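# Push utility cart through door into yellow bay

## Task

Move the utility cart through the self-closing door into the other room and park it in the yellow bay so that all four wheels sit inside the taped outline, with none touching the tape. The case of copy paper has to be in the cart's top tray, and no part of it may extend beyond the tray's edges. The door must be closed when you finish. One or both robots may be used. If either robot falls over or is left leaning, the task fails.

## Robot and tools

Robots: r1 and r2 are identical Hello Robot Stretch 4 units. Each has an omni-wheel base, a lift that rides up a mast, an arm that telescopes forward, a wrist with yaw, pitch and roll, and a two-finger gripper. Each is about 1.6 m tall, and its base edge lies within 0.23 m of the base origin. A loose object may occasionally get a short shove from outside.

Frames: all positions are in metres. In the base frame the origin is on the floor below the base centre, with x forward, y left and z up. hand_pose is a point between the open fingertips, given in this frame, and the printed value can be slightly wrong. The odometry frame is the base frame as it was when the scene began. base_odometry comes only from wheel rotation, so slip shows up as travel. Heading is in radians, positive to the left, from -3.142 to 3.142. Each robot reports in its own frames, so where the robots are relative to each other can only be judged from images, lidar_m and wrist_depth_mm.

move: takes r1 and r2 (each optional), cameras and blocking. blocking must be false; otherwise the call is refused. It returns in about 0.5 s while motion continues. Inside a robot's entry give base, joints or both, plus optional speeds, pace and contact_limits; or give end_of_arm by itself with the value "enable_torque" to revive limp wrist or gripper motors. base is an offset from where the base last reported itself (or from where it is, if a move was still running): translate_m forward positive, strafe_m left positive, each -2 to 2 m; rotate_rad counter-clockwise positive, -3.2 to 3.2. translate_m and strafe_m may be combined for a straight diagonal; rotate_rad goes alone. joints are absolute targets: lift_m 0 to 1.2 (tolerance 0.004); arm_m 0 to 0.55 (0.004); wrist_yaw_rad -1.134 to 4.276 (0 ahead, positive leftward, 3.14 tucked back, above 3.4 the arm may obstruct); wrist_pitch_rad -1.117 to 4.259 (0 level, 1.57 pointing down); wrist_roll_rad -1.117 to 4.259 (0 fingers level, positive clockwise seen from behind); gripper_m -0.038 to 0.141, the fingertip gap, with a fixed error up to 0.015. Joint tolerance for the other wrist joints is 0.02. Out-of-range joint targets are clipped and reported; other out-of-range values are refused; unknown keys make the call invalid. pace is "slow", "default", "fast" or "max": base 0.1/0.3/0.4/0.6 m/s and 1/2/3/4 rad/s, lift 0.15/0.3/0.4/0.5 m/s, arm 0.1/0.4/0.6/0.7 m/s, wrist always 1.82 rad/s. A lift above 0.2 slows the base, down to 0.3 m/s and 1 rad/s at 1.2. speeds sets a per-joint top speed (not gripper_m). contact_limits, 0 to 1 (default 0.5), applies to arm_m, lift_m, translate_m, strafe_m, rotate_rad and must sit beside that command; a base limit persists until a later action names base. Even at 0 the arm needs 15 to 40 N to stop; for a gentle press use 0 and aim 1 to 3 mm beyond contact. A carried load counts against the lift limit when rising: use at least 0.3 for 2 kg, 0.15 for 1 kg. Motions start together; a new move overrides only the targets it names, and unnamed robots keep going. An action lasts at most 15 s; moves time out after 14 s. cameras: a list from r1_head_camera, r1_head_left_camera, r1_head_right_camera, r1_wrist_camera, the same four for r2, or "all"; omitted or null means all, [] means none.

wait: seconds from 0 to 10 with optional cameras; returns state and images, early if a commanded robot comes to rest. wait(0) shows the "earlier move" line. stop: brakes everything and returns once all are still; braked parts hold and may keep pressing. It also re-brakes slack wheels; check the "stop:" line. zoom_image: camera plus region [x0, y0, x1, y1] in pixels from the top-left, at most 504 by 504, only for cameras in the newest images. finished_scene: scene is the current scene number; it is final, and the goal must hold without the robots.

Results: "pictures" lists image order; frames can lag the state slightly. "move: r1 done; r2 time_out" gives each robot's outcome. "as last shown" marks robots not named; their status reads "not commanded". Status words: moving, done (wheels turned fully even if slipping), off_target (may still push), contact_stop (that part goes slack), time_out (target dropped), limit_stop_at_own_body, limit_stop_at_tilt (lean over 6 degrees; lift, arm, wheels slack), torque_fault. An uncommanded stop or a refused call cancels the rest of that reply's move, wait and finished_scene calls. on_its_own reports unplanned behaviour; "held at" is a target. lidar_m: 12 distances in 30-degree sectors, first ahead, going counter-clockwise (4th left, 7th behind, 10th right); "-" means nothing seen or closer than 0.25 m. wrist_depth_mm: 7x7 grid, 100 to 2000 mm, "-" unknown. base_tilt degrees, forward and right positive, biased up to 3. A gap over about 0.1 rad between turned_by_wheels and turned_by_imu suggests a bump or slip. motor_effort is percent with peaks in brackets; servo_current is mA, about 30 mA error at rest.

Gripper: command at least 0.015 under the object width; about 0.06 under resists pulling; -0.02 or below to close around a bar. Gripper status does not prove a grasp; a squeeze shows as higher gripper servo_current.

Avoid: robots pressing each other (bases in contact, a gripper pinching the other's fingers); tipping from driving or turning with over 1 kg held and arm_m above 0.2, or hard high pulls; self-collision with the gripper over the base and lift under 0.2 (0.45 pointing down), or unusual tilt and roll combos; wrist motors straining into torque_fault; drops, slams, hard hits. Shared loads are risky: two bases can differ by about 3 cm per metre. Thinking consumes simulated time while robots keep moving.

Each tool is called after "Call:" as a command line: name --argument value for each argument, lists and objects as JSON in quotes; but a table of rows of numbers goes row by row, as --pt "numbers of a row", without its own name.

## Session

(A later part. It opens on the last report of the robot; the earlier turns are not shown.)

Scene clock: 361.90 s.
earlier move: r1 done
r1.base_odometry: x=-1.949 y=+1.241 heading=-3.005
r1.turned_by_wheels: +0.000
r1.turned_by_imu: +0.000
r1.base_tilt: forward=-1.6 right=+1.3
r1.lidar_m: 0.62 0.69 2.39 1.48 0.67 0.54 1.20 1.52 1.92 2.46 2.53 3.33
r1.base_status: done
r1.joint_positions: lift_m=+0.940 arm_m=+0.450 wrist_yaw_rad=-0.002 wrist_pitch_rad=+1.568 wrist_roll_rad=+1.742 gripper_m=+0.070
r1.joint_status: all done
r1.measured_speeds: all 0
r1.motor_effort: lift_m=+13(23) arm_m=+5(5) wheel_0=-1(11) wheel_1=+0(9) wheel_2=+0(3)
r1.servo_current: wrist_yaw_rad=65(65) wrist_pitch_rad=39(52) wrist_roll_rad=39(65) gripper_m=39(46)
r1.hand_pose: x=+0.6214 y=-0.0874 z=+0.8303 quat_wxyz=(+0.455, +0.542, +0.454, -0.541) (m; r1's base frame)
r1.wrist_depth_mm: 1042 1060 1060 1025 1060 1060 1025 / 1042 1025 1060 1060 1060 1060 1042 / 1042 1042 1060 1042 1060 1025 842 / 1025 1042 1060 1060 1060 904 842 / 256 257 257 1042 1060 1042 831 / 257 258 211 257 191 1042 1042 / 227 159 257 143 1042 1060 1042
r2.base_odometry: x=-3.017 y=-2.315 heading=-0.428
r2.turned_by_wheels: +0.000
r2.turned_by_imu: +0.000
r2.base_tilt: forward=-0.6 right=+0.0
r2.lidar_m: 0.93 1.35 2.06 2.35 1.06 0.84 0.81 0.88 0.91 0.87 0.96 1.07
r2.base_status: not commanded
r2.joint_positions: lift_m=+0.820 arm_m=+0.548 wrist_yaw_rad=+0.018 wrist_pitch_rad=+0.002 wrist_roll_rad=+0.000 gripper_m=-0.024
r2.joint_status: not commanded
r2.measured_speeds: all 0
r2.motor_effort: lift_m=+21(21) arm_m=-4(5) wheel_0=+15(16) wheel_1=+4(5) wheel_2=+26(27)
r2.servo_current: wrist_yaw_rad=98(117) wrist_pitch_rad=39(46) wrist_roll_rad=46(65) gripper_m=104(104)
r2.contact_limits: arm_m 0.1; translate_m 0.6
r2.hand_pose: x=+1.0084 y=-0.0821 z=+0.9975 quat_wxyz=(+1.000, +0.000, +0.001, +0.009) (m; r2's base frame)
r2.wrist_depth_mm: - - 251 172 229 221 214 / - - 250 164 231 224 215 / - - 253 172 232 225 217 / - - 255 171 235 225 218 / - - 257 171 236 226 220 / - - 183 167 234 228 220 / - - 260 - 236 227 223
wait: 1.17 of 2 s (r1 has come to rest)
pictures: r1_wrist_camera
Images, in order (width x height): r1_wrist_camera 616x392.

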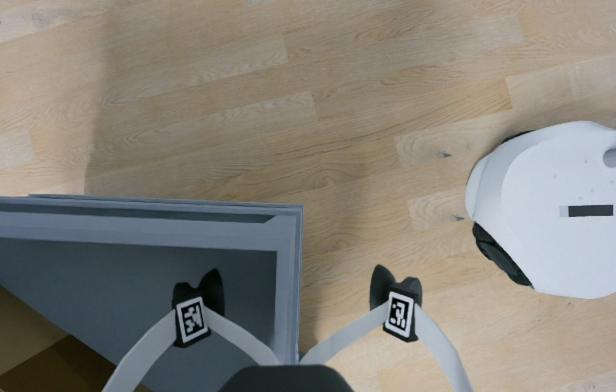

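Call:
move --blocking false --r1 '{"joints":{"lift_m":0.897},"contact_limits":{"lift_m":0.1},"pace":"slow"}' --cameras '[]'

Call:
wait --seconds 2 --cameras '["r1_wrist_camera","r2_head_left_camera"]'

Scene clock: 367.77 s.
move: r1 moving
r1.base_odometry: x=-1.949 y=+1.241 heading=-3.005
r1.turned_by_wheels: +0.000
r1.turned_by_imu: +0.000
r1.base_tilt: forward=-1.6 right=+1.3
r1.lidar_m: 0.61 0.69 2.38 1.49 0.65 0.52 1.24 1.53 1.92 2.47 2.52 3.33
r1.base_status: not commanded
r1.joint_positions: lift_m=+0.916 arm_m=+0.450 wrist_yaw_rad=-0.002 wrist_pitch_rad=+1.568 wrist_roll_rad=+1.742 gripper_m=+0.070
r1.joint_status: lift_m moving
r1.measured_speeds: translate_m=+0.000 strafe_m=+0.000 rotate_rad=+0.000 lift_m=-0.085 arm_m=+0.000 wrist_yaw_rad=+0.000 wrist_pitch_rad=+0.000 wrist_roll_rad=-0.002
r1.motor_effort: lift_m=+9(13) arm_m=+5(5) wheel_0=-1(1) wheel_1=+0(1) wheel_2=+0(0)
r1.servo_current: wrist_yaw_rad=46(65) wrist_pitch_rad=46(46) wrist_roll_rad=59(59) gripper_m=33(46)
r1.contact_limits: lift_m 0.1
r1.hand_pose: x=+0.6214 y=-0.0874 z=+0.8059 quat_wxyz=(+0.455, +0.542, +0.454, -0.541) (m; r1's base frame)
r1.wrist_depth_mm: 1042 1042 1025 1025 1008 1042 1008 / 1042 1025 1042 1025 1008 1025 1025 / 1060 1025 1025 1042 1025 1008 809 / 1025 1025 1025 1008 1025 960 809 / 239 240 229 243 1025 1042 798 / 239 240 239 237 191 1042 1025 / 226 238 239 143 1008 1025 1042
r2: as last shown
r2.base_tilt: forward=-0.7 right=+0.1
r2.lidar_m: 0.97 1.36 2.04 2.31 1.08 0.82 0.81 0.88 0.90 0.88 0.95 1.02
r2.motor_effort: lift_m=+21(21) arm_m=-4(4) wheel_0=+15(16) wheel_1=+4(5) wheel_2=+26(27)
r2.servo_current: wrist_yaw_rad=104(111) wrist_pitch_rad=39(46) wrist_roll_rad=52(52) gripper_m=98(111)
r2.contact_limits: arm_m 0.1; translate_m 0.6
r2.wrist_depth_mm: - - 252 172 229 221 214 / - - 251 165 232 223 216 / 798 - 253 171 234 225 217 / - - 254 171 235 227 219 / - - 258 171 236 226 221 / - - 183 167 233 227 220 / - - 262 - 236 226 221
pictures: none
No camera images: "cameras" was empty.

Scene clock: 368.47 s.
earlier move: r1 contact_stop
r1.base_odometry: x=-1.949 y=+1.241 heading=-3.005
r1.turned_by_wheels: +0.000
r1.turned_by_imu: +0.000
r1.base_tilt: forward=-1.6 right=+1.3
r1.lidar_m: 0.61 0.69 2.37 1.52 0.67 0.53 1.25 1.51 1.91 2.46 2.53 3.35
r1.base_status: not commanded
r1.joint_positions: lift_m=+0.924 arm_m=+0.450 wrist_yaw_rad=-0.002 wrist_pitch_rad=+1.567 wrist_roll_rad=+1.742 gripper_m=+0.070
r1.joint_status: lift_m contact_stop (moved -0.017 of -0.043)
r1.measured_speeds: all 0
r1.on_its_own: lift_m is slack since a contact_stop (your +0.897 is given up)
r1.motor_effort: lift_m=+19(19) arm_m=+5(5) wheel_0=+0(1) wheel_1=+0(1) wheel_2=+0(0)
r1.servo_current: wrist_yaw_rad=39(65) wrist_pitch_rad=39(52) wrist_roll_rad=46(65) gripper_m=46(52)
r1.contact_limits: lift_m 0.1
r1.hand_pose: x=+0.6218 y=-0.0874 z=+0.8138 quat_wxyz=(+0.456, +0.543, +0.454, -0.540) (m; r1's base frame)
r1.wrist_depth_mm: 1042 1042 1025 1025 1025 1025 1025 / 1025 1025 1042 1042 1025 1025 1025 / 1025 1025 1060 1025 1025 1025 820 / 1025 1025 1025 1025 1042 917 820 / 242 243 243 1025 1025 1025 809 / 243 244 212 243 191 1025 1042 / 225 242 243 143 1025 1025 1025
r2.base_odometry: x=-3.017 y=-2.315 heading=-0.428
r2.turned_by_wheels: +0.000
r2.turned_by_imu: +0.000
r2.base_tilt: forward=-0.6 right=+0.0
r2.lidar_m: 0.94 1.37 2.04 2.31 1.05 0.81 0.81 0.89 0.90 0.86 0.96 1.04
r2.base_status: not commanded
r2.joint_positions: lift_m=+0.820 arm_m=+0.548 wrist_yaw_rad=+0.018 wrist_pitch_rad=+0.002 wrist_roll_rad=+0.000 gripper_m=-0.024
r2.joint_status: not commanded
r2.measured_speeds: all 0
r2.on_its_own: wrist_yaw_rad is at rest, and its servo_current (117 mA) is outside its rest range (0 to 104 mA)
r2.motor_effort: lift_m=+21(21) arm_m=-4(4) wheel_0=+16(16) wheel_1=+4(5) wheel_2=+26(27)
r2.servo_current: wrist_yaw_rad=117(117) wrist_pitch_rad=39(46) wrist_roll_rad=46(52) gripper_m=98(111)
r2.contact_limits: arm_m 0.1; translate_m 0.6
r2.hand_pose: x=+1.0084 y=-0.0821 z=+0.9975 quat_wxyz=(+1.000, +0.000, +0.001, +0.009) (m; r2's base frame)
r2.wrist_depth_mm: - - 251 172 229 221 214 / - - 250 164 231 223 216 / 809 - 253 171 233 224 217 / - - 254 172 235 226 220 / - - 258 171 236 226 220 / - - 183 167 233 228 221 / - - 263 - 236 226 223
wait: 0.70 of 2 s (r1 has come to rest)
pictures: r1_wrist_camera, r2_head_left_camera
Images, in order (width x height): r1_wrist_camera 616x392, r2_head_left_camera 420x672.

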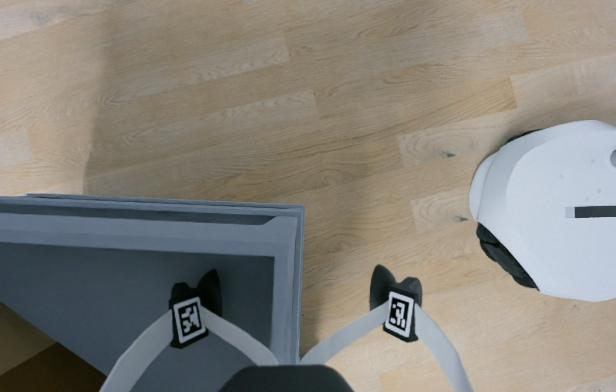

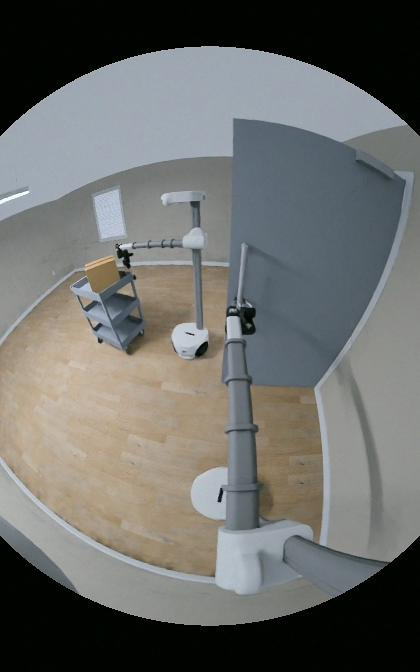

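Call:
move --blocking false --r1 '{"joints":{"lift_m":0.922,"gripper_m":-0.03}}' --cameras '[]'

Call:
wait --seconds 2 --cameras '["r1_wrist_camera","r1_head_camera"]'

Scene clock: 374.37 s.
move: r1 moving
r1.base_odometry: x=-1.949 y=+1.241 heading=-3.005
r1.turned_by_wheels: +0.000
r1.turned_by_imu: +0.000
r1.base_tilt: forward=-1.6 right=+1.3
r1.lidar_m: 0.57 0.71 2.38 1.52 0.66 0.55 1.22 1.52 1.94 2.48 2.52 3.36
r1.base_status: not commanded
r1.joint_positions: lift_m=+0.923 arm_m=+0.450 wrist_yaw_rad=-0.002 wrist_pitch_rad=+1.567 wrist_roll_rad=+1.742 gripper_m=+0.051
r1.joint_status: gripper_m moving; the others done
r1.measured_speeds: all 0
r1.motor_effort: lift_m=+10(16) arm_m=+4(5) wheel_0=-1(1) wheel_1=+0(1) wheel_2=+0(0)
r1.servo_current: wrist_yaw_rad=65(72) wrist_pitch_rad=39(52) wrist_roll_rad=59(59) gripper_m=117(117)
r1.hand_pose: x=+0.6218 y=-0.0874 z=+0.8126 quat_wxyz=(+0.456, +0.543, +0.454, -0.540) (m; r1's base frame)
r1.wrist_depth_mm: 1025 1042 1025 1042 1060 1025 1025 / 1060 1025 1025 1025 1025 1025 1025 / 1042 1025 1025 1025 1042 1008 820 / 1025 1042 1025 1025 1025 917 831 / 243 242 243 241 1025 1025 809 / 243 242 209 242 189 1025 1025 / 222 241 242 154 1042 1025 1025
r2.base_odometry: x=-3.017 y=-2.315 heading=-0.428
r2.turned_by_wheels: +0.000
r2.turned_by_imu: +0.000
r2.base_tilt: forward=-0.6 right=+0.0
r2.lidar_m: 0.94 1.37 2.06 2.32 1.08 0.84 0.80 0.88 0.89 0.86 0.96 1.05
r2.base_status: not commanded
r2.joint_positions: lift_m=+0.820 arm_m=+0.548 wrist_yaw_rad=+0.018 wrist_pitch_rad=+0.002 wrist_roll_rad=+0.000 gripper_m=-0.024
r2.joint_status: not commanded
r2.measured_speeds: all 0
r2.motor_effort: lift_m=+21(21) arm_m=-4(4) wheel_0=+15(16) wheel_1=+4(4) wheel_2=+26(27)
r2.servo_current: wrist_yaw_rad=104(104) wrist_pitch_rad=39(46) wrist_roll_rad=52(59) gripper_m=104(104)
r2.contact_limits: arm_m 0.1; translate_m 0.6
r2.hand_pose: x=+1.0084 y=-0.0821 z=+0.9975 quat_wxyz=(+1.000, +0.000, +0.001, +0.009) (m; r2's base frame)
r2.wrist_depth_mm: - - 252 172 231 220 214 / - - 250 164 232 223 216 / 798 - 253 171 234 224 216 / - - 254 171 234 225 219 / - - 257 171 236 227 220 / - - 183 167 233 227 220 / - - 262 - 236 227 222
pictures: none
No camera images: "cameras" was empty.

Scene clock: 375.57 s.
earlier move: r1 done
r1.base_odometry: x=-1.949 y=+1.241 heading=-3.005
r1.turned_by_wheels: +0.000
r1.turned_by_imu: +0.000
r1.base_tilt: forward=-1.5 right=+1.3
r1.lidar_m: 0.60 0.70 2.37 1.52 0.64 0.53 1.23 1.51 1.94 2.47 2.55 3.36
r1.base_status: not commanded
r1.joint_positions: lift_m=+0.922 arm_m=+0.450 wrist_yaw_rad=-0.002 wrist_pitch_rad=+1.567 wrist_roll_rad=+1.742 gripper_m=-0.029
r1.joint_status: all done
r1.measured_speeds: all 0
r1.motor_effort: lift_m=+14(16) arm_m=+0(5) wheel_0=+0(1) wheel_1=+1(1) wheel_2=+0(0)
r1.servo_current: wrist_yaw_rad=52(72) wrist_pitch_rad=39(52) wrist_roll_rad=52(72) gripper_m=72(143)
r1.hand_pose: x=+0.6219 y=-0.0874 z=+0.8122 quat_wxyz=(+0.456, +0.542, +0.454, -0.540) (m; r1's base frame)
r1.wrist_depth_mm: 1042 1025 1008 1025 1042 1042 1042 / 1025 1025 1025 1025 1025 1008 1025 / 1042 1008 1008 1025 1008 1008 809 / 1042 1042 1042 1025 1025 904 820 / 239 213 231 238 1008 1008 798 / 240 239 187 187 1042 1042 1025 / 227 154 239 169 163 1025 1025
r2.base_odometry: x=-3.017 y=-2.315 heading=-0.428
r2.turned_by_wheels: +0.000
r2.turned_by_imu: +0.000
r2.base_tilt: forward=-0.7 right=+0.1
r2.lidar_m: 0.94 1.34 2.05 2.30 1.05 0.83 0.80 0.88 0.90 0.85 0.95 1.04
r2.base_status: not commanded
r2.joint_positions: lift_m=+0.820 arm_m=+0.548 wrist_yaw_rad=+0.018 wrist_pitch_rad=+0.002 wrist_roll_rad=+0.000 gripper_m=-0.024
r2.joint_status: not commanded
r2.measured_speeds: all 0
r2.motor_effort: lift_m=+21(21) arm_m=-4(5) wheel_0=+16(16) wheel_1=+4(5) wheel_2=+27(27)
r2.servo_current: wrist_yaw_rad=98(117) wrist_pitch_rad=39(46) wrist_roll_rad=59(59) gripper_m=104(111)
r2.contact_limits: arm_m 0.1; translate_m 0.6
r2.hand_pose: x=+1.0084 y=-0.0821 z=+0.9975 quat_wxyz=(+1.000, +0.000, +0.001, +0.009) (m; r2's base frame)
r2.wrist_depth_mm: - - 251 172 230 221 214 / - - 250 165 231 222 215 / 798 - 252 171 233 224 217 / - - 255 171 234 225 218 / - - 257 171 236 226 220 / - - 183 167 233 228 221 / - - 263 - 236 227 223
wait: 1.20 of 2 s (r1 has come to rest)
pictures: r1_head_camera, r1_wrist_camera
Images, in order (width x height): r1_head_camera 420x560, r1_wrist_camera 616x392.

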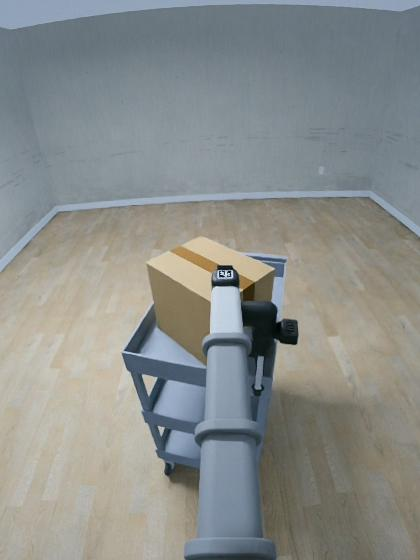

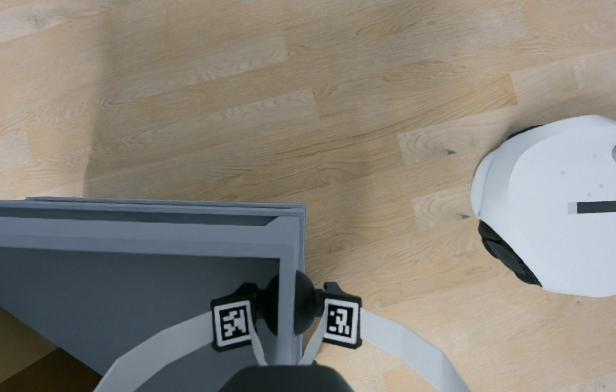

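Call:
move --blocking false --r1 '{"base":{"translate_m":-0.25,"strafe_m":-0.2},"pace":"slow","contact_limits":{"translate_m":0.7,"strafe_m":0.7}}' --cameras '[]'

Call:
wait --seconds 5 --cameras '["r1_wrist_camera","r1_head_camera","r1_head_left_camera"]'

r1: "contact_limits": translate_m and strafe_m are given together and make one move, which takes one limit: state it under one of them only
Scene clock: 387.87 s.
r1.base_odometry: x=-1.949 y=+1.241 heading=-3.005
r1.turned_by_wheels: +0.000
r1.turned_by_imu: +0.000
r1.base_tilt: forward=-1.6 right=+1.3
r1.lidar_m: 0.60 0.70 2.38 1.51 0.65 0.53 1.22 1.52 1.92 2.47 2.51 3.33
r1.base_status: not commanded
r1.joint_positions: lift_m=+0.922 arm_m=+0.450 wrist_yaw_rad=-0.002 wrist_pitch_rad=+1.567 wrist_roll_rad=+1.742 gripper_m=-0.029
r1.joint_status: all done
r1.measured_speeds: all 0
r1.motor_effort: lift_m=+14(16) arm_m=-4(5) wheel_0=+0(1) wheel_1=+0(1) wheel_2=+0(0)
r1.servo_current: wrist_yaw_rad=39(72) wrist_pitch_rad=39(52) wrist_roll_rad=46(72) gripper_m=72(143)
r1.hand_pose: x=+0.6219 y=-0.0874 z=+0.8122 quat_wxyz=(+0.456, +0.542, +0.454, -0.540) (m; r1's base frame)
r1.wrist_depth_mm: 1008 1025 1025 1025 1008 1008 1025 / 1042 1025 1025 1025 1008 1025 1008 / 1042 1042 1025 1025 1025 1008 809 / 1025 1025 1025 1025 1042 904 809 / 239 213 231 238 1025 1025 820 / 238 238 187 187 1025 1025 1008 / 228 154 238 169 163 1025 1042
r2.base_odometry: x=-3.017 y=-2.315 heading=-0.428
r2.turned_by_wheels: +0.000
r2.turned_by_imu: +0.000
r2.base_tilt: forward=-0.6 right=+0.1
r2.lidar_m: 0.95 1.36 2.03 2.31 1.07 0.84 0.81 0.88 0.91 0.88 0.93 1.03
r2.base_status: not commanded
r2.joint_positions: lift_m=+0.820 arm_m=+0.548 wrist_yaw_rad=+0.018 wrist_pitch_rad=+0.002 wrist_roll_rad=+0.000 gripper_m=-0.024
r2.joint_status: not commanded
r2.measured_speeds: all 0
r2.on_its_own: wrist_yaw_rad is at rest, and its servo_current (111 mA) is outside its rest range (0 to 104 mA)
r2.motor_effort: lift_m=+21(21) arm_m=-4(5) wheel_0=+15(16) wheel_1=+4(5) wheel_2=+26(27)
r2.servo_current: wrist_yaw_rad=111(117) wrist_pitch_rad=46(46) wrist_roll_rad=46(59) gripper_m=98(111)
r2.contact_limits: arm_m 0.1; translate_m 0.6
r2.hand_pose: x=+1.0084 y=-0.0821 z=+0.9975 quat_wxyz=(+1.000, +0.000, +0.001, +0.009) (m; r2's base frame)
r2.wrist_depth_mm: - - 251 171 230 220 215 / - - 250 165 231 222 215 / 788 - 253 172 233 224 216 / - - 255 171 234 226 220 / - - 258 171 236 227 220 / - - 183 167 232 226 221 / - - 262 - 237 226 222
pictures: none

not run: a call was refused earlier in this reply.

Call:
move --blocking false --r1 '{"base":{"translate_m":-0.25,"strafe_m":-0.2},"pace":"slow","contact_limits":{"translate_m":0.7}}' --cameras '[]'

Call:
wait --seconds 5 --cameras '["r1_wrist_camera","r1_head_camera","r1_head_left_camera"]'

Scene clock: 391.80 s.
move: r1 moving
r1.base_odometry: x=-1.940 y=+1.250 heading=-3.004
r1.turned_by_wheels: +0.001
r1.turned_by_imu: +0.001
r1.base_tilt: forward=-1.6 right=+1.3
r1.lidar_m: 0.63 0.69 2.40 1.43 0.56 0.54 1.26 1.51 1.92 2.45 2.52 3.29
r1.base_status: translate_m moving; strafe_m moving
r1.joint_positions: lift_m=+0.922 arm_m=+0.450 wrist_yaw_rad=+0.000 wrist_pitch_rad=+1.562 wrist_roll_rad=+1.742 gripper_m=-0.029
r1.joint_status: not commanded
r1.measured_speeds: translate_m=-0.040 strafe_m=-0.032 rotate_rad=+0.002 lift_m=+0.000 arm_m=+0.000 wrist_yaw_rad=+0.004 wrist_pitch_rad=-0.012 wrist_roll_rad=+0.000
r1.motor_effort: lift_m=+14(14) arm_m=-3(4) wheel_0=+4(6) wheel_1=-6(7) wheel_2=+9(10)
r1.servo_current: wrist_yaw_rad=46(52) wrist_pitch_rad=59(59) wrist_roll_rad=59(59) gripper_m=72(72)
r1.contact_limits: translate_m 0.7
r1.hand_pose: x=+0.6234 y=-0.0874 z=+0.8122 quat_wxyz=(+0.457, +0.543, +0.453, -0.539) (m; r1's base frame)
r1.wrist_depth_mm: 1025 1025 1042 1025 1008 1042 1008 / 1042 1042 1025 1025 1025 1025 1025 / 1042 1008 1025 1042 1025 1042 798 / 1042 1025 1042 1060 1025 976 820 / 224 241 240 1008 1025 1025 809 / 242 241 204 186 1042 1025 1008 / 229 151 241 172 160 1008 1025
r2.base_odometry: x=-3.017 y=-2.315 heading=-0.428
r2.turned_by_wheels: +0.000
r2.turned_by_imu: +0.000
r2.base_tilt: forward=-0.7 right=+0.0
r2.lidar_m: 0.93 1.35 2.07 2.33 1.09 0.84 0.81 0.89 0.90 0.88 0.95 1.05
r2.base_status: not commanded
r2.joint_positions: lift_m=+0.820 arm_m=+0.548 wrist_yaw_rad=+0.018 wrist_pitch_rad=+0.002 wrist_roll_rad=+0.000 gripper_m=-0.024
r2.joint_status: not commanded
r2.measured_speeds: all 0
r2.motor_effort: lift_m=+21(21) arm_m=-4(4) wheel_0=+15(16) wheel_1=+4(4) wheel_2=+26(26)
r2.servo_current: wrist_yaw_rad=111(117) wrist_pitch_rad=39(46) wrist_roll_rad=39(52) gripper_m=104(104)
r2.contact_limits: arm_m 0.1; translate_m 0.6
r2.hand_pose: x=+1.0084 y=-0.0821 z=+0.9975 quat_wxyz=(+1.000, +0.000, +0.001, +0.009) (m; r2's base frame)
r2.wrist_depth_mm: - - 250 171 229 221 214 / - - 250 164 231 222 215 / 798 - 252 171 233 224 217 / - - 255 171 234 226 218 / - - 257 171 236 226 220 / - - 183 167 233 228 221 / - - 263 - 236 226 221
pictures: none
No camera images: "cameras" was empty.

Scene clock: 395.70 s.
earlier move: r1 done
r1.base_odometry: x=-1.729 y=+1.473 heading=-3.005
r1.turned_by_wheels: -0.001
r1.turned_by_imu: -0.002
r1.base_tilt: forward=-1.6 right=+1.3
r1.lidar_m: 0.59 0.76 2.57 0.90 0.57 0.77 4.20 1.22 1.59 2.24 2.32 0.89
r1.base_status: done
r1.joint_positions: lift_m=+0.922 arm_m=+0.450 wrist_yaw_rad=+0.000 wrist_pitch_rad=+1.560 wrist_roll_rad=+1.742 gripper_m=-0.029
r1.joint_status: not commanded
r1.measured_speeds: all 0
r1.motor_effort: lift_m=+14(15) arm_m=-4(4) wheel_0=+0(8) wheel_1=-5(8) wheel_2=+2(14)
r1.servo_current: wrist_yaw_rad=52(72) wrist_pitch_rad=59(65) wrist_roll_rad=46(65) gripper_m=65(78)
r1.contact_limits: translate_m 0.7
r1.hand_pose: x=+0.6239 y=-0.0874 z=+0.8122 quat_wxyz=(+0.458, +0.544, +0.453, -0.538) (m; r1's base frame)
r1.wrist_depth_mm: 1042 1042 1042 1008 1025 1008 1025 / 1042 1042 1042 1042 1025 1025 1025 / 1042 1042 1042 1025 1025 1008 809 / 181 220 1042 1042 1025 917 809 / 243 241 240 239 1042 1025 820 / 241 241 185 188 1042 1025 1008 / 214 156 240 170 177 1025 1025
r2.base_odometry: x=-3.017 y=-2.315 heading=-0.428
r2.turned_by_wheels: +0.000
r2.turned_by_imu: +0.001
r2.base_tilt: forward=-0.6 right=+0.0
r2.lidar_m: 0.96 1.74 5.00 2.30 1.06 0.83 0.79 0.88 0.90 0.86 0.97 1.02
r2.base_status: not commanded
r2.joint_positions: lift_m=+0.820 arm_m=+0.548 wrist_yaw_rad=+0.018 wrist_pitch_rad=+0.002 wrist_roll_rad=+0.000 gripper_m=-0.024
r2.joint_status: not commanded
r2.measured_speeds: all 0
r2.on_its_own: wrist_yaw_rad is at rest, and its servo_current (117 mA) is outside its rest range (0 to 104 mA)
r2.motor_effort: lift_m=+21(21) arm_m=-4(5) wheel_0=+15(16) wheel_1=+4(5) wheel_2=+26(27)
r2.servo_current: wrist_yaw_rad=117(124) wrist_pitch_rad=33(46) wrist_roll_rad=52(59) gripper_m=98(111)
r2.contact_limits: arm_m 0.1; translate_m 0.6
r2.hand_pose: x=+1.0084 y=-0.0821 z=+0.9975 quat_wxyz=(+1.000, +0.000, +0.001, +0.009) (m; r2's base frame)
r2.wrist_depth_mm: - - 250 171 229 221 214 / - - 252 165 232 223 216 / - - 254 171 233 224 217 / 1042 - 255 171 234 225 218 / 1042 - 258 171 236 226 221 / - - 183 167 233 227 220 / - 1983 262 - 236 226 222
wait: 3.90 of 5 s (r1 has come to rest)
pictures: r1_head_camera, r1_head_left_camera, r1_wrist_camera
Images, in order (width x height): r1_head_camera 420x560, r1_head_left_camera 420x672, r1_wrist_camera 616x392.

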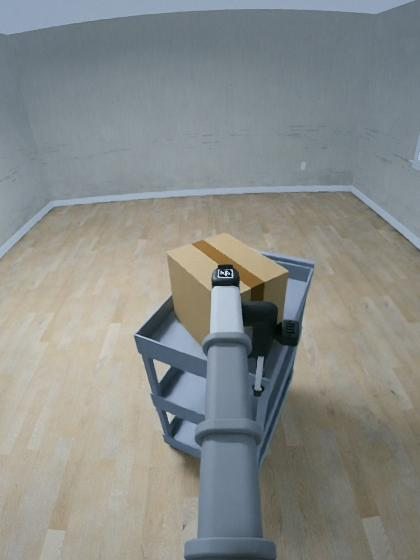

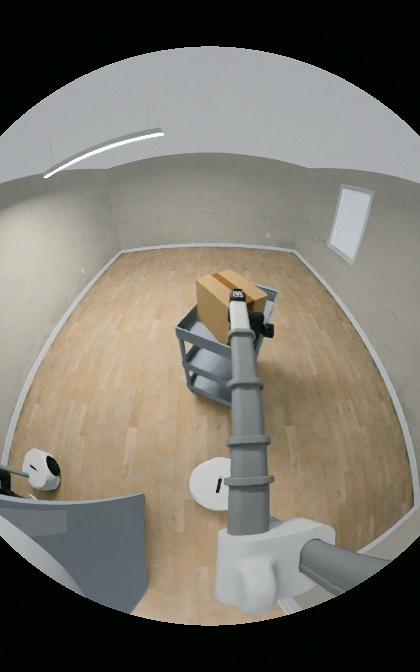

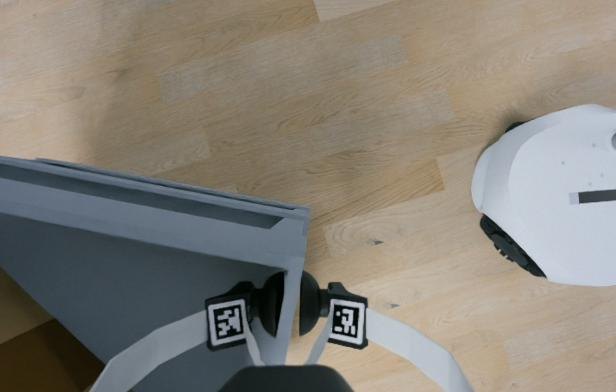

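Call:
move --blocking false --r1 '{"base":{"translate_m":-0.7,"strafe_m":0.05},"pace":"slow","contact_limits":{"translate_m":0.7}}' --cameras '[]'

Call:
wait --seconds 9 --cameras '["r1_wrist_camera","r1_head_camera","r1_head_left_camera","r2_head_left_camera"]'

Scene clock: 408.00 s.
move: r1 moving
r1.base_odometry: x=-1.716 y=+1.474 heading=-3.006
r1.turned_by_wheels: +0.000
r1.turned_by_imu: -0.001
r1.base_tilt: forward=-1.6 right=+1.3
r1.lidar_m: 0.62 0.77 2.58 0.59 0.56 0.75 4.19 1.19 1.55 2.28 2.34 0.95
r1.base_status: translate_m moving; strafe_m moving
r1.joint_positions: lift_m=+0.922 arm_m=+0.450 wrist_yaw_rad=+0.000 wrist_pitch_rad=+1.560 wrist_roll_rad=+1.742 gripper_m=-0.029
r1.joint_status: not commanded
r1.measured_speeds: translate_m=-0.048 strafe_m=+0.004 rotate_rad=+0.003 lift_m=+0.000 arm_m=+0.000 wrist_yaw_rad=+0.000 wrist_pitch_rad=+0.000 wrist_roll_rad=+0.000
r1.motor_effort: lift_m=+14(14) arm_m=-3(4) wheel_0=-7(10) wheel_1=-5(7) wheel_2=+7(7)
r1.servo_current: wrist_yaw_rad=59(59) wrist_pitch_rad=59(59) wrist_roll_rad=59(72) gripper_m=65(72)
r1.contact_limits: translate_m 0.7
r1.hand_pose: x=+0.6239 y=-0.0874 z=+0.8122 quat_wxyz=(+0.458, +0.544, +0.453, -0.538) (m; r1's base frame)
r1.wrist_depth_mm: 1042 1025 1042 1025 1008 1025 991 / 1025 1042 1042 1025 1008 1025 1025 / 1042 1042 1042 1025 1025 1025 798 / 200 206 1025 1025 1025 976 820 / 243 242 241 340 1025 1025 820 / 243 242 196 186 1025 1025 1025 / 215 154 240 179 156 1025 1042
r2.base_odometry: x=-3.017 y=-2.315 heading=-0.428
r2.turned_by_wheels: +0.000
r2.turned_by_imu: +0.000
r2.base_tilt: forward=-0.6 right=+0.0
r2.lidar_m: 0.97 1.77 5.00 2.32 1.07 0.83 0.81 0.88 0.91 0.89 0.97 1.03
r2.base_status: not commanded
r2.joint_positions: lift_m=+0.820 arm_m=+0.548 wrist_yaw_rad=+0.018 wrist_pitch_rad=+0.002 wrist_roll_rad=+0.000 gripper_m=-0.024
r2.joint_status: not commanded
r2.measured_speeds: all 0
r2.motor_effort: lift_m=+21(21) arm_m=-4(4) wheel_0=+15(16) wheel_1=+4(5) wheel_2=+26(27)
r2.servo_current: wrist_yaw_rad=104(111) wrist_pitch_rad=39(39) wrist_roll_rad=52(59) gripper_m=91(104)
r2.contact_limits: arm_m 0.1; translate_m 0.6
r2.hand_pose: x=+1.0084 y=-0.0821 z=+0.9975 quat_wxyz=(+1.000, +0.000, +0.001, +0.009) (m; r2's base frame)
r2.wrist_depth_mm: - - 251 172 229 220 215 / - - 252 164 232 222 216 / - - 254 171 234 224 217 / 1042 - 254 171 234 226 218 / 1042 - 258 171 236 226 220 / - - 183 168 233 227 220 / - 1983 262 - 236 226 222
pictures: none
No camera images: "cameras" was empty.

Scene clock: 415.80 s.
earlier move: r1 done
r1.base_odometry: x=-1.029 y=+1.518 heading=-3.007
r1.turned_by_wheels: -0.001
r1.turned_by_imu: -0.006
r1.base_tilt: forward=-1.6 right=+1.3
r1.lidar_m: 0.58 0.71 0.50 0.44 0.46 0.63 3.45 0.79 0.69 1.51 0.96 0.60
r1.base_status: done
r1.joint_positions: lift_m=+0.922 arm_m=+0.450 wrist_yaw_rad=+0.000 wrist_pitch_rad=+1.566 wrist_roll_rad=+1.742 gripper_m=-0.029
r1.joint_status: not commanded
r1.measured_speeds: all 0
r1.motor_effort: lift_m=+14(15) arm_m=-4(4) wheel_0=-11(16) wheel_1=-5(10) wheel_2=-2(10)
r1.servo_current: wrist_yaw_rad=46(65) wrist_pitch_rad=52(65) wrist_roll_rad=59(78) gripper_m=65(72)
r1.contact_limits: translate_m 0.7
r1.hand_pose: x=+0.6222 y=-0.0874 z=+0.8122 quat_wxyz=(+0.456, +0.542, +0.454, -0.540) (m; r1's base frame)
r1.wrist_depth_mm: 160 227 239 1008 1042 1025 1025 / 160 236 239 1042 1042 1025 1042 / 167 238 238 239 1025 1008 820 / 172 239 239 239 1025 891 809 / 177 238 238 239 1042 1025 820 / 182 238 180 193 193 1025 1008 / 233 170 175 1008 177 149 1042
r2.base_odometry: x=-3.017 y=-2.315 heading=-0.428
r2.turned_by_wheels: +0.000
r2.turned_by_imu: +0.001
r2.base_tilt: forward=-0.6 right=+0.0
r2.lidar_m: 0.95 4.22 4.98 2.31 1.05 0.83 0.81 0.89 0.91 0.88 0.97 1.05
r2.base_status: not commanded
r2.joint_positions: lift_m=+0.820 arm_m=+0.548 wrist_yaw_rad=+0.018 wrist_pitch_rad=+0.002 wrist_roll_rad=+0.000 gripper_m=-0.024
r2.joint_status: not commanded
r2.measured_speeds: all 0
r2.motor_effort: lift_m=+21(21) arm_m=-4(4) wheel_0=+16(16) wheel_1=+4(5) wheel_2=+26(27)
r2.servo_current: wrist_yaw_rad=98(124) wrist_pitch_rad=46(52) wrist_roll_rad=46(65) gripper_m=104(111)
r2.contact_limits: arm_m 0.1; translate_m 0.6
r2.hand_pose: x=+1.0084 y=-0.0821 z=+0.9975 quat_wxyz=(+1.000, +0.000, +0.001, +0.009) (m; r2's base frame)
r2.wrist_depth_mm: - - 252 171 230 220 214 / - - 252 165 232 223 216 / - - 254 170 233 224 216 / - - 256 171 234 226 218 / - - 257 171 236 227 220 / - - 182 168 234 227 220 / - 1983 259 - 236 226 222
wait: 7.80 of 9 s (r1 has come to rest)
pictures: r1_head_camera, r1_head_left_camera, r1_wrist_camera, r2_head_left_camera
Images, in order (width x height): r1_head_camera 420x560, r1_head_left_camera 420x672, r1_wrist_camera 616x392, r2_head_left_camera 420x672.

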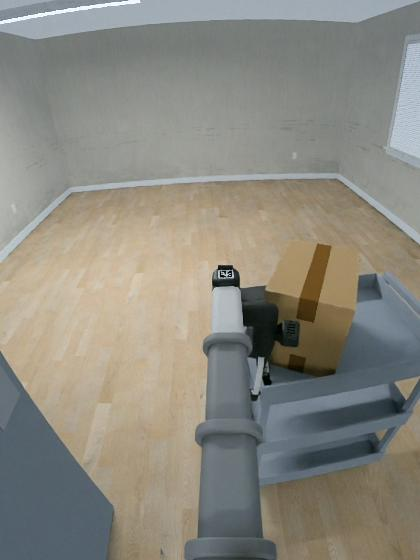

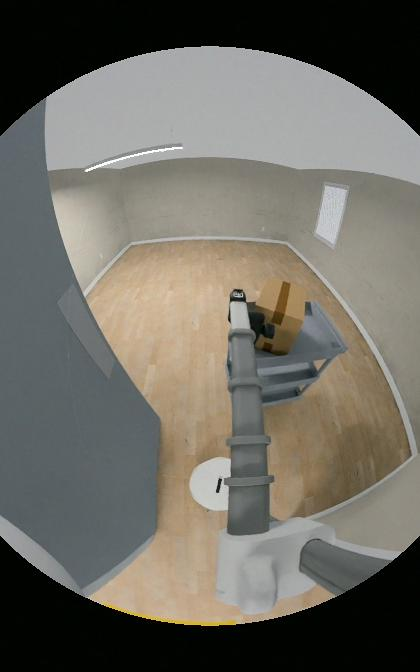

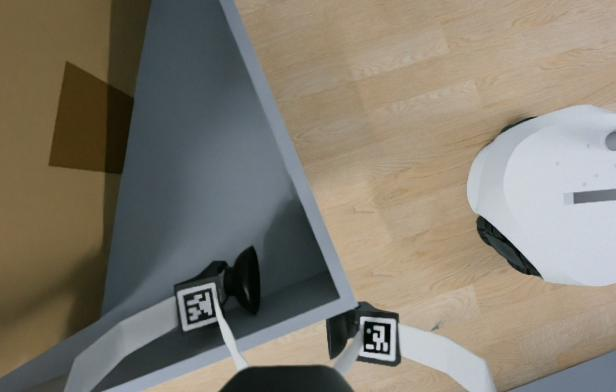

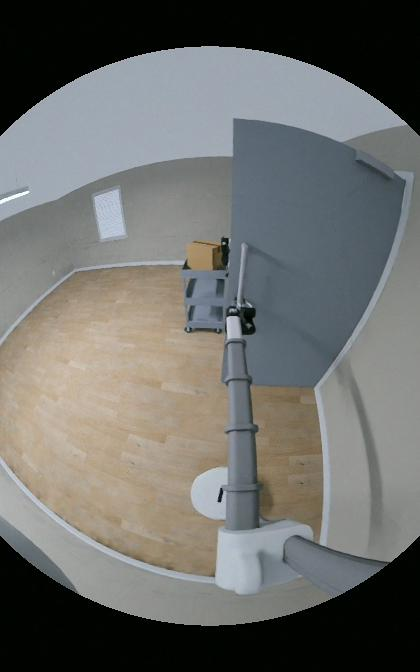

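Call:
move --blocking false --r1 '{"joints":{"gripper_m":0.08}}' --cameras '[]'

Call:
wait --seconds 1.5 --cameras '[]'

Call:
move --blocking false --r1 '{"joints":{"lift_m":1.12}}' --cameras '[]'

Call:
wait --seconds 3 --cameras '[]'

Call:
move --blocking false --r1 '{"joints":{"arm_m":0.05}}' --cameras '[]'

Call:
wait --seconds 3 --cameras '["r1_head_camera","r1_head_right_camera","r2_head_camera","r2_head_left_camera"]'

Call:
zoom_image --camera "r1_head_camera" --region '[220, 200, 420, 520]'

Scene clock: 442.80 s.
move: r1 moving
r1.base_odometry: x=-1.029 y=+1.518 heading=-3.007
r1.turned_by_wheels: +0.000
r1.turned_by_imu: +0.000
r1.base_tilt: forward=-1.6 right=+1.3
r1.lidar_m: 0.58 0.71 0.49 0.43 0.46 0.61 3.44 0.79 0.70 1.49 0.95 0.61
r1.base_status: not commanded
r1.joint_positions: lift_m=+0.922 arm_m=+0.450 wrist_yaw_rad=+0.000 wrist_pitch_rad=+1.566 wrist_roll_rad=+1.742 gripper_m=-0.004
r1.joint_status: gripper_m moving
r1.measured_speeds: all 0
r1.motor_effort: lift_m=+14(14) arm_m=-4(4) wheel_0=-12(12) wheel_1=-5(5) wheel_2=-2(2)
r1.servo_current: wrist_yaw_rad=52(52) wrist_pitch_rad=46(52) wrist_roll_rad=52(59) gripper_m=46(59)
r1.contact_limits: translate_m 0.7
r1.hand_pose: x=+0.6222 y=-0.0874 z=+0.8122 quat_wxyz=(+0.456, +0.542, +0.454, -0.540) (m; r1's base frame)
r1.wrist_depth_mm: 158 224 242 1025 1008 1025 1025 / 162 234 243 1042 1025 1060 1008 / 165 240 242 242 1008 1025 809 / 175 242 242 241 1025 917 809 / 176 242 243 241 1025 1025 831 / 182 242 185 197 191 1042 1025 / 242 172 175 1025 183 143 1025
r2: as last shown
r2.turned_by_imu: +0.000
r2.base_tilt: forward=-0.7 right=+0.0
r2.lidar_m: 0.94 4.23 5.01 2.32 1.06 0.85 0.81 0.88 0.91 0.88 0.97 1.05
r2.motor_effort: lift_m=+21(21) arm_m=-4(4) wheel_0=+16(16) wheel_1=+4(5) wheel_2=+26(26)
r2.servo_current: wrist_yaw_rad=98(117) wrist_pitch_rad=39(46) wrist_roll_rad=33(52) gripper_m=91(98)
r2.contact_limits: arm_m 0.1; translate_m 0.6
r2.wrist_depth_mm: - - 251 172 229 221 214 / - - 252 165 231 222 216 / - - 253 171 233 224 217 / - - 254 171 234 226 218 / - - 256 171 236 226 220 / - - 182 167 233 227 220 / - 1983 259 - 236 226 221
pictures: none
No camera images: "cameras" was empty.

Scene clock: 444.10 s.
earlier move: r1 done
r1.base_odometry: x=-1.028 y=+1.518 heading=-3.006
r1.turned_by_wheels: +0.001
r1.turned_by_imu: +0.001
r1.base_tilt: forward=-1.6 right=+1.3
r1.lidar_m: 0.59 0.76 0.47 0.44 0.45 0.59 3.44 0.79 0.67 1.54 0.92 0.62
r1.base_status: not commanded
r1.joint_positions: lift_m=+0.922 arm_m=+0.450 wrist_yaw_rad=+0.000 wrist_pitch_rad=+1.570 wrist_roll_rad=+1.742 gripper_m=+0.080
r1.joint_status: all done
r1.measured_speeds: all 0
r1.motor_effort: lift_m=+14(15) arm_m=+4(4) wheel_0=-4(12) wheel_1=-1(5) wheel_2=-3(5)
r1.servo_current: wrist_yaw_rad=46(72) wrist_pitch_rad=39(52) wrist_roll_rad=46(65) gripper_m=39(78)
r1.contact_limits: translate_m 0.7
r1.hand_pose: x=+0.6212 y=-0.0874 z=+0.8122 quat_wxyz=(+0.456, +0.541, +0.455, -0.541) (m; r1's base frame)
r1.wrist_depth_mm: 165 235 241 1025 1008 1025 1042 / 170 240 240 1025 1042 1025 1042 / 175 241 240 1025 1042 1042 831 / 187 240 241 1025 1042 866 820 / 195 240 240 241 1042 1025 820 / 204 240 200 207 190 1025 1042 / 239 175 179 144 1042 1025 1042
r2.base_odometry: x=-3.017 y=-2.315 heading=-0.428
r2.turned_by_wheels: +0.000
r2.turned_by_imu: +0.000
r2.base_tilt: forward=-0.6 right=+0.0
r2.lidar_m: 0.91 4.24 5.03 2.33 1.03 0.84 0.80 0.88 0.88 0.88 0.95 1.04
r2.base_status: not commanded
r2.joint_positions: lift_m=+0.820 arm_m=+0.548 wrist_yaw_rad=+0.018 wrist_pitch_rad=+0.002 wrist_roll_rad=+0.000 gripper_m=-0.024
r2.joint_status: not commanded
r2.measured_speeds: all 0
r2.motor_effort: lift_m=+21(21) arm_m=-4(4) wheel_0=+15(16) wheel_1=+4(5) wheel_2=+26(26)
r2.servo_current: wrist_yaw_rad=104(117) wrist_pitch_rad=39(46) wrist_roll_rad=39(65) gripper_m=98(104)
r2.contact_limits: arm_m 0.1; translate_m 0.6
r2.hand_pose: x=+1.0084 y=-0.0821 z=+0.9975 quat_wxyz=(+1.000, +0.000, +0.001, +0.009) (m; r2's base frame)
r2.wrist_depth_mm: - - 251 172 230 221 214 / - - 252 164 232 223 216 / - - 254 171 233 224 217 / - - 255 171 234 226 219 / - - 257 171 236 226 220 / - - 182 167 233 228 220 / - 1983 260 - 236 226 222
wait: 1.30 of 1.5 s (r1 has come to rest)
pictures: none
No camera images: "cameras" was empty.

Scene clock: 444.60 s.
move: r1 moving
r1.base_odometry: x=-1.028 y=+1.518 heading=-3.006
r1.turned_by_wheels: +0.000
r1.turned_by_imu: +0.000
r1.base_tilt: forward=-1.6 right=+1.3
r1.lidar_m: 0.59 0.74 0.48 0.44 0.46 0.62 3.45 0.78 0.69 1.54 0.94 0.61
r1.base_status: not commanded
r1.joint_positions: lift_m=+0.959 arm_m=+0.450 wrist_yaw_rad=+0.000 wrist_pitch_rad=+1.570 wrist_roll_rad=+1.742 gripper_m=+0.080
r1.joint_status: lift_m moving
r1.measured_speeds: translate_m=+0.000 strafe_m=+0.000 rotate_rad=+0.000 lift_m=+0.146 arm_m=+0.000 wrist_yaw_rad=+0.000 wrist_pitch_rad=+0.000 wrist_roll_rad=+0.000
r1.motor_effort: lift_m=+27(27) arm_m=+4(4) wheel_0=-4(5) wheel_1=-1(2) wheel_2=-2(3)
r1.servo_current: wrist_yaw_rad=39(59) wrist_pitch_rad=46(52) wrist_roll_rad=26(72) gripper_m=46(46)
r1.contact_limits: translate_m 0.7
r1.hand_pose: x=+0.6212 y=-0.0874 z=+0.8492 quat_wxyz=(+0.456, +0.541, +0.455, -0.541) (m; r1's base frame)
r1.wrist_depth_mm: 166 236 270 1042 1060 1060 1078 / 168 246 271 1042 1060 1078 1060 / 179 260 271 1060 1060 1060 866 / 191 270 271 1078 1060 878 854 / 196 270 271 272 1078 1078 854 / 205 270 211 226 190 1078 1078 / 254 204 1060 151 1060 1060 1078
r2: as last shown
r2.base_tilt: forward=-0.7 right=+0.1
r2.lidar_m: 0.96 4.24 5.01 2.31 1.06 0.82 0.82 0.90 0.89 0.87 0.97 1.05
r2.motor_effort: lift_m=+21(21) arm_m=-4(4) wheel_0=+16(16) wheel_1=+4(4) wheel_2=+26(26)
r2.servo_current: wrist_yaw_rad=104(117) wrist_pitch_rad=39(46) wrist_roll_rad=59(59) gripper_m=98(104)
r2.contact_limits: arm_m 0.1; translate_m 0.6
r2.wrist_depth_mm: - - 251 171 230 221 214 / - - 252 165 232 222 215 / - - 254 171 233 224 217 / - - 255 171 233 226 219 / - - 256 171 235 226 220 / - - 182 167 234 227 221 / - 1983 260 - 236 226 221
pictures: none
No camera images: "cameras" was empty.

Scene clock: 446.00 s.
earlier move: r1 done
r1.base_odometry: x=-1.028 y=+1.518 heading=-3.006
r1.turned_by_wheels: +0.000
r1.turned_by_imu: +0.000
r1.base_tilt: forward=-1.5 right=+1.2
r1.lidar_m: 0.58 0.73 0.48 0.43 0.47 0.64 3.46 0.78 0.70 1.53 0.95 0.60
r1.base_status: not commanded
r1.joint_positions: lift_m=+1.119 arm_m=+0.450 wrist_yaw_rad=+0.000 wrist_pitch_rad=+1.570 wrist_roll_rad=+1.742 gripper_m=+0.080
r1.joint_status: all done
r1.measured_speeds: all 0
r1.motor_effort: lift_m=+25(29) arm_m=+4(4) wheel_0=-4(5) wheel_1=-1(2) wheel_2=-2(3)
r1.servo_current: wrist_yaw_rad=39(59) wrist_pitch_rad=33(52) wrist_roll_rad=52(72) gripper_m=46(46)
r1.contact_limits: translate_m 0.7
r1.hand_pose: x=+0.6212 y=-0.0874 z=+1.0093 quat_wxyz=(+0.456, +0.541, +0.455, -0.541) (m; r1's base frame)
r1.wrist_depth_mm: 167 236 433 1229 1229 1205 1229 / 173 245 415 1229 1205 1255 1229 / 181 258 436 1229 1229 1060 1025 / 192 282 436 1255 1229 1025 1008 / 196 297 433 436 1229 1078 1042 / 204 309 199 1229 196 1205 1205 / 1229 1229 1229 151 1205 - -
r2.base_odometry: x=-3.017 y=-2.315 heading=-0.428
r2.turned_by_wheels: +0.000
r2.turned_by_imu: +0.000
r2.base_tilt: forward=-0.6 right=+0.0
r2.lidar_m: 0.96 4.25 5.00 2.34 1.07 0.84 0.80 0.88 0.89 0.89 0.96 1.04
r2.base_status: not commanded
r2.joint_positions: lift_m=+0.820 arm_m=+0.548 wrist_yaw_rad=+0.018 wrist_pitch_rad=+0.002 wrist_roll_rad=+0.000 gripper_m=-0.024
r2.joint_status: not commanded
r2.measured_speeds: all 0
r2.motor_effort: lift_m=+21(21) arm_m=-4(5) wheel_0=+16(16) wheel_1=+4(5) wheel_2=+26(27)
r2.servo_current: wrist_yaw_rad=104(124) wrist_pitch_rad=33(52) wrist_roll_rad=39(59) gripper_m=98(111)
r2.contact_limits: arm_m 0.1; translate_m 0.6
r2.hand_pose: x=+1.0084 y=-0.0821 z=+0.9975 quat_wxyz=(+1.000, +0.000, +0.001, +0.009) (m; r2's base frame)
r2.wrist_depth_mm: - - 251 171 229 221 215 / - - 252 165 231 222 216 / - - 253 171 233 224 217 / - - 255 171 234 226 218 / - - 257 172 236 226 220 / - - 182 167 233 227 221 / - 1983 260 - 236 226 223
wait: 1.40 of 3 s (r1 has come to rest)
pictures: none
No camera images: "cameras" was empty.

Scene clock: 446.50 s.
move: r1 moving
r1.base_odometry: x=-1.028 y=+1.518 heading=-3.006
r1.turned_by_wheels: +0.000
r1.turned_by_imu: +0.000
r1.base_tilt: forward=-1.6 right=+1.3
r1.lidar_m: 0.57 0.70 0.48 0.43 0.45 0.59 3.47 0.77 0.68 1.52 0.93 0.62
r1.base_status: not commanded
r1.joint_positions: lift_m=+1.119 arm_m=+0.399 wrist_yaw_rad=+0.000 wrist_pitch_rad=+1.570 wrist_roll_rad=+1.742 gripper_m=+0.080
r1.joint_status: arm_m moving
r1.measured_speeds: translate_m=+0.000 strafe_m=+0.000 rotate_rad=+0.000 lift_m=+0.000 arm_m=-0.195 wrist_yaw_rad=+0.000 wrist_pitch_rad=+0.000 wrist_roll_rad=+0.000
r1.motor_effort: lift_m=+25(25) arm_m=-4(7) wheel_0=-4(5) wheel_1=-1(1) wheel_2=-2(2)
r1.servo_current: wrist_yaw_rad=52(59) wrist_pitch_rad=46(46) wrist_roll_rad=46(59) gripper_m=46(46)
r1.contact_limits: translate_m 0.7
r1.hand_pose: x=+0.5706 y=-0.0874 z=+1.0093 quat_wxyz=(+0.456, +0.541, +0.455, -0.541) (m; r1's base frame)
r1.wrist_depth_mm: 204 291 732 1229 1205 1229 1255 / 219 309 433 1229 1205 1229 1229 / 227 340 436 1229 1229 1229 1229 / 241 366 436 1205 1229 1025 1025 / 255 392 433 1229 1255 1042 1025 / 276 407 198 1229 195 1229 1229 / 1182 1229 1205 145 1229 1255 -
r2: as last shown
r2.lidar_m: 0.94 4.22 5.02 2.29 1.08 0.82 0.79 0.87 0.91 0.88 0.96 1.04
r2.motor_effort: lift_m=+21(21) arm_m=-4(5) wheel_0=+15(16) wheel_1=+4(5) wheel_2=+26(26)
r2.servo_current: wrist_yaw_rad=111(111) wrist_pitch_rad=39(46) wrist_roll_rad=52(65) gripper_m=98(104)
r2.contact_limits: arm_m 0.1; translate_m 0.6
r2.wrist_depth_mm: - - 251 172 230 221 214 / - - 253 165 231 222 216 / - - 253 171 233 224 217 / - - 255 171 234 226 220 / - - 257 172 236 226 220 / - - 182 167 233 228 220 / - 1921 260 - 236 226 222
pictures: none
No camera images: "cameras" was empty.

Scene clock: 448.30 s.
earlier move: r1 done
r1.base_odometry: x=-1.028 y=+1.518 heading=-3.006
r1.turned_by_wheels: +0.000
r1.turned_by_imu: +0.000
r1.base_tilt: forward=-1.6 right=+1.3
r1.lidar_m: 0.60 0.72 0.47 0.45 0.46 0.61 3.45 0.75 0.66 1.54 0.92 0.63
r1.base_status: not commanded
r1.joint_positions: lift_m=+1.119 arm_m=+0.050 wrist_yaw_rad=+0.000 wrist_pitch_rad=+1.570 wrist_roll_rad=+1.742 gripper_m=+0.080
r1.joint_status: all done
r1.measured_speeds: all 0
r1.motor_effort: lift_m=+25(25) arm_m=-5(9) wheel_0=-4(5) wheel_1=-1(2) wheel_2=-2(2)
r1.servo_current: wrist_yaw_rad=72(72) wrist_pitch_rad=39(46) wrist_roll_rad=59(65) gripper_m=46(52)
r1.contact_limits: translate_m 0.7
r1.hand_pose: x=+0.2213 y=-0.0874 z=+1.0093 quat_wxyz=(+0.456, +0.541, +0.455, -0.541) (m; r1's base frame)
r1.wrist_depth_mm: 1205 1205 1229 1229 1229 1229 1205 / - 1205 1255 1205 1229 1255 1255 / - 1205 1229 1229 1205 1229 1229 / - 1229 1205 1205 1025 676 445 / - 1229 1205 1229 1008 1229 1255 / 1229 1160 200 1255 196 1205 1229 / 1229 1229 1205 151 1229 - -
r2.base_odometry: x=-3.017 y=-2.315 heading=-0.428
r2.turned_by_wheels: +0.000
r2.turned_by_imu: +0.000
r2.base_tilt: forward=-0.6 right=+0.0
r2.lidar_m: 0.95 4.27 4.99 2.33 1.08 0.83 0.80 0.88 0.92 0.89 0.92 1.03
r2.base_status: not commanded
r2.joint_positions: lift_m=+0.820 arm_m=+0.548 wrist_yaw_rad=+0.018 wrist_pitch_rad=+0.002 wrist_roll_rad=+0.000 gripper_m=-0.024
r2.joint_status: not commanded
r2.measured_speeds: all 0
r2.on_its_own: wrist_yaw_rad is at rest, and its servo_current (117 mA) is outside its rest range (0 to 104 mA)
r2.motor_effort: lift_m=+21(21) arm_m=-4(5) wheel_0=+16(16) wheel_1=+5(5) wheel_2=+26(27)
r2.servo_current: wrist_yaw_rad=117(117) wrist_pitch_rad=39(52) wrist_roll_rad=52(65) gripper_m=104(104)
r2.contact_limits: arm_m 0.1; translate_m 0.6
r2.hand_pose: x=+1.0084 y=-0.0821 z=+0.9975 quat_wxyz=(+1.000, +0.000, +0.001, +0.009) (m; r2's base frame)
r2.wrist_depth_mm: - - 251 171 229 220 214 / - - 252 165 231 222 216 / - - 254 171 232 224 216 / - - 255 171 235 225 219 / - - 257 171 236 226 220 / - - 181 167 233 228 221 / - 1921 260 - 236 226 223
wait: 1.80 of 3 s (r1 has come to rest)
pictures: r1_head_camera, r1_head_right_camera, r2_head_camera, r2_head_left_camera
Images, in order (width x height): r1_head_camera 420x560, r1_head_right_camera 420x672, r2_head_camera 420x560, r2_head_left_camera 420x672.

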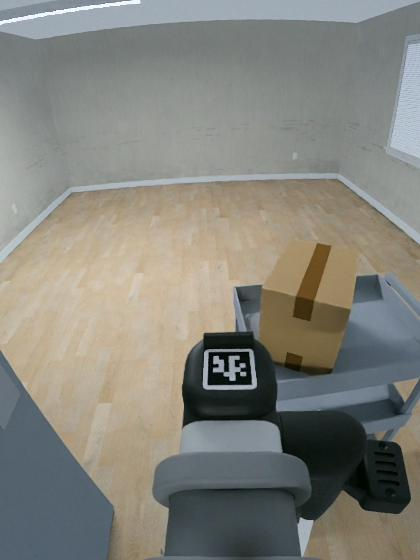

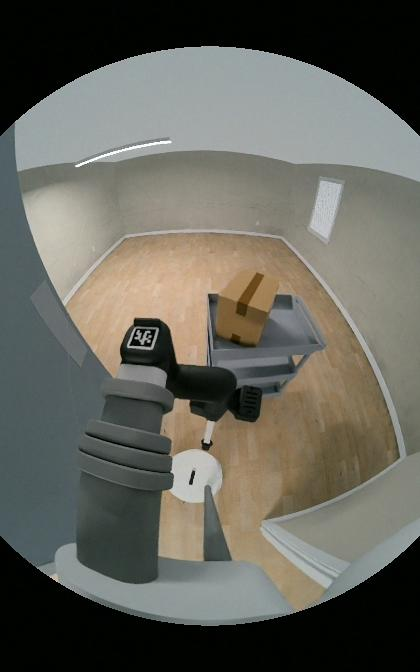

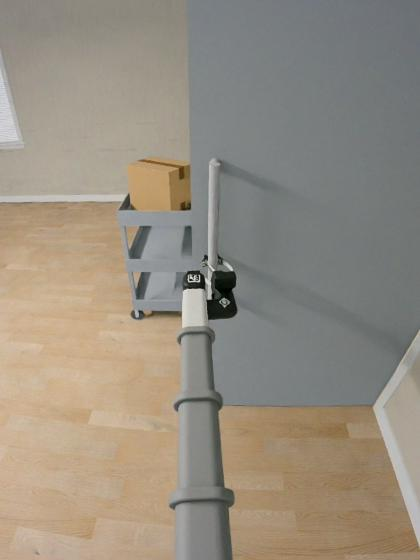

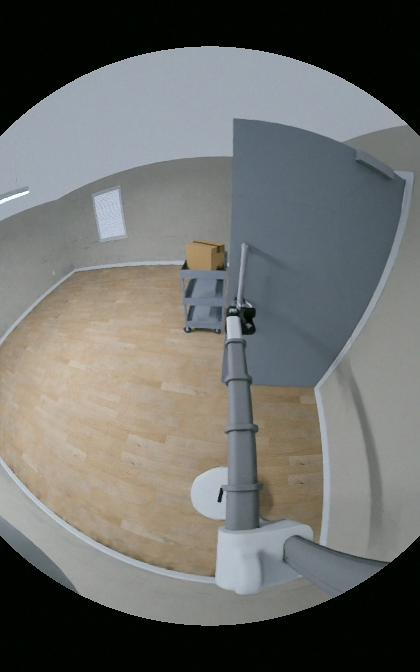

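Scaled by 1.575 from the camera's 420x560 image, which has a finer 600x800 frame.

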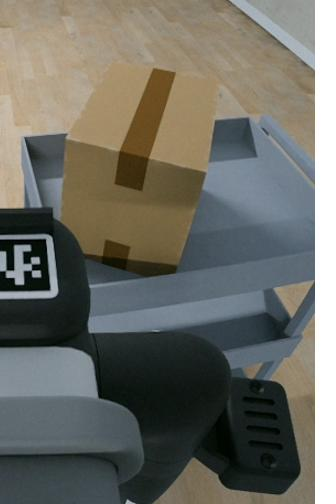

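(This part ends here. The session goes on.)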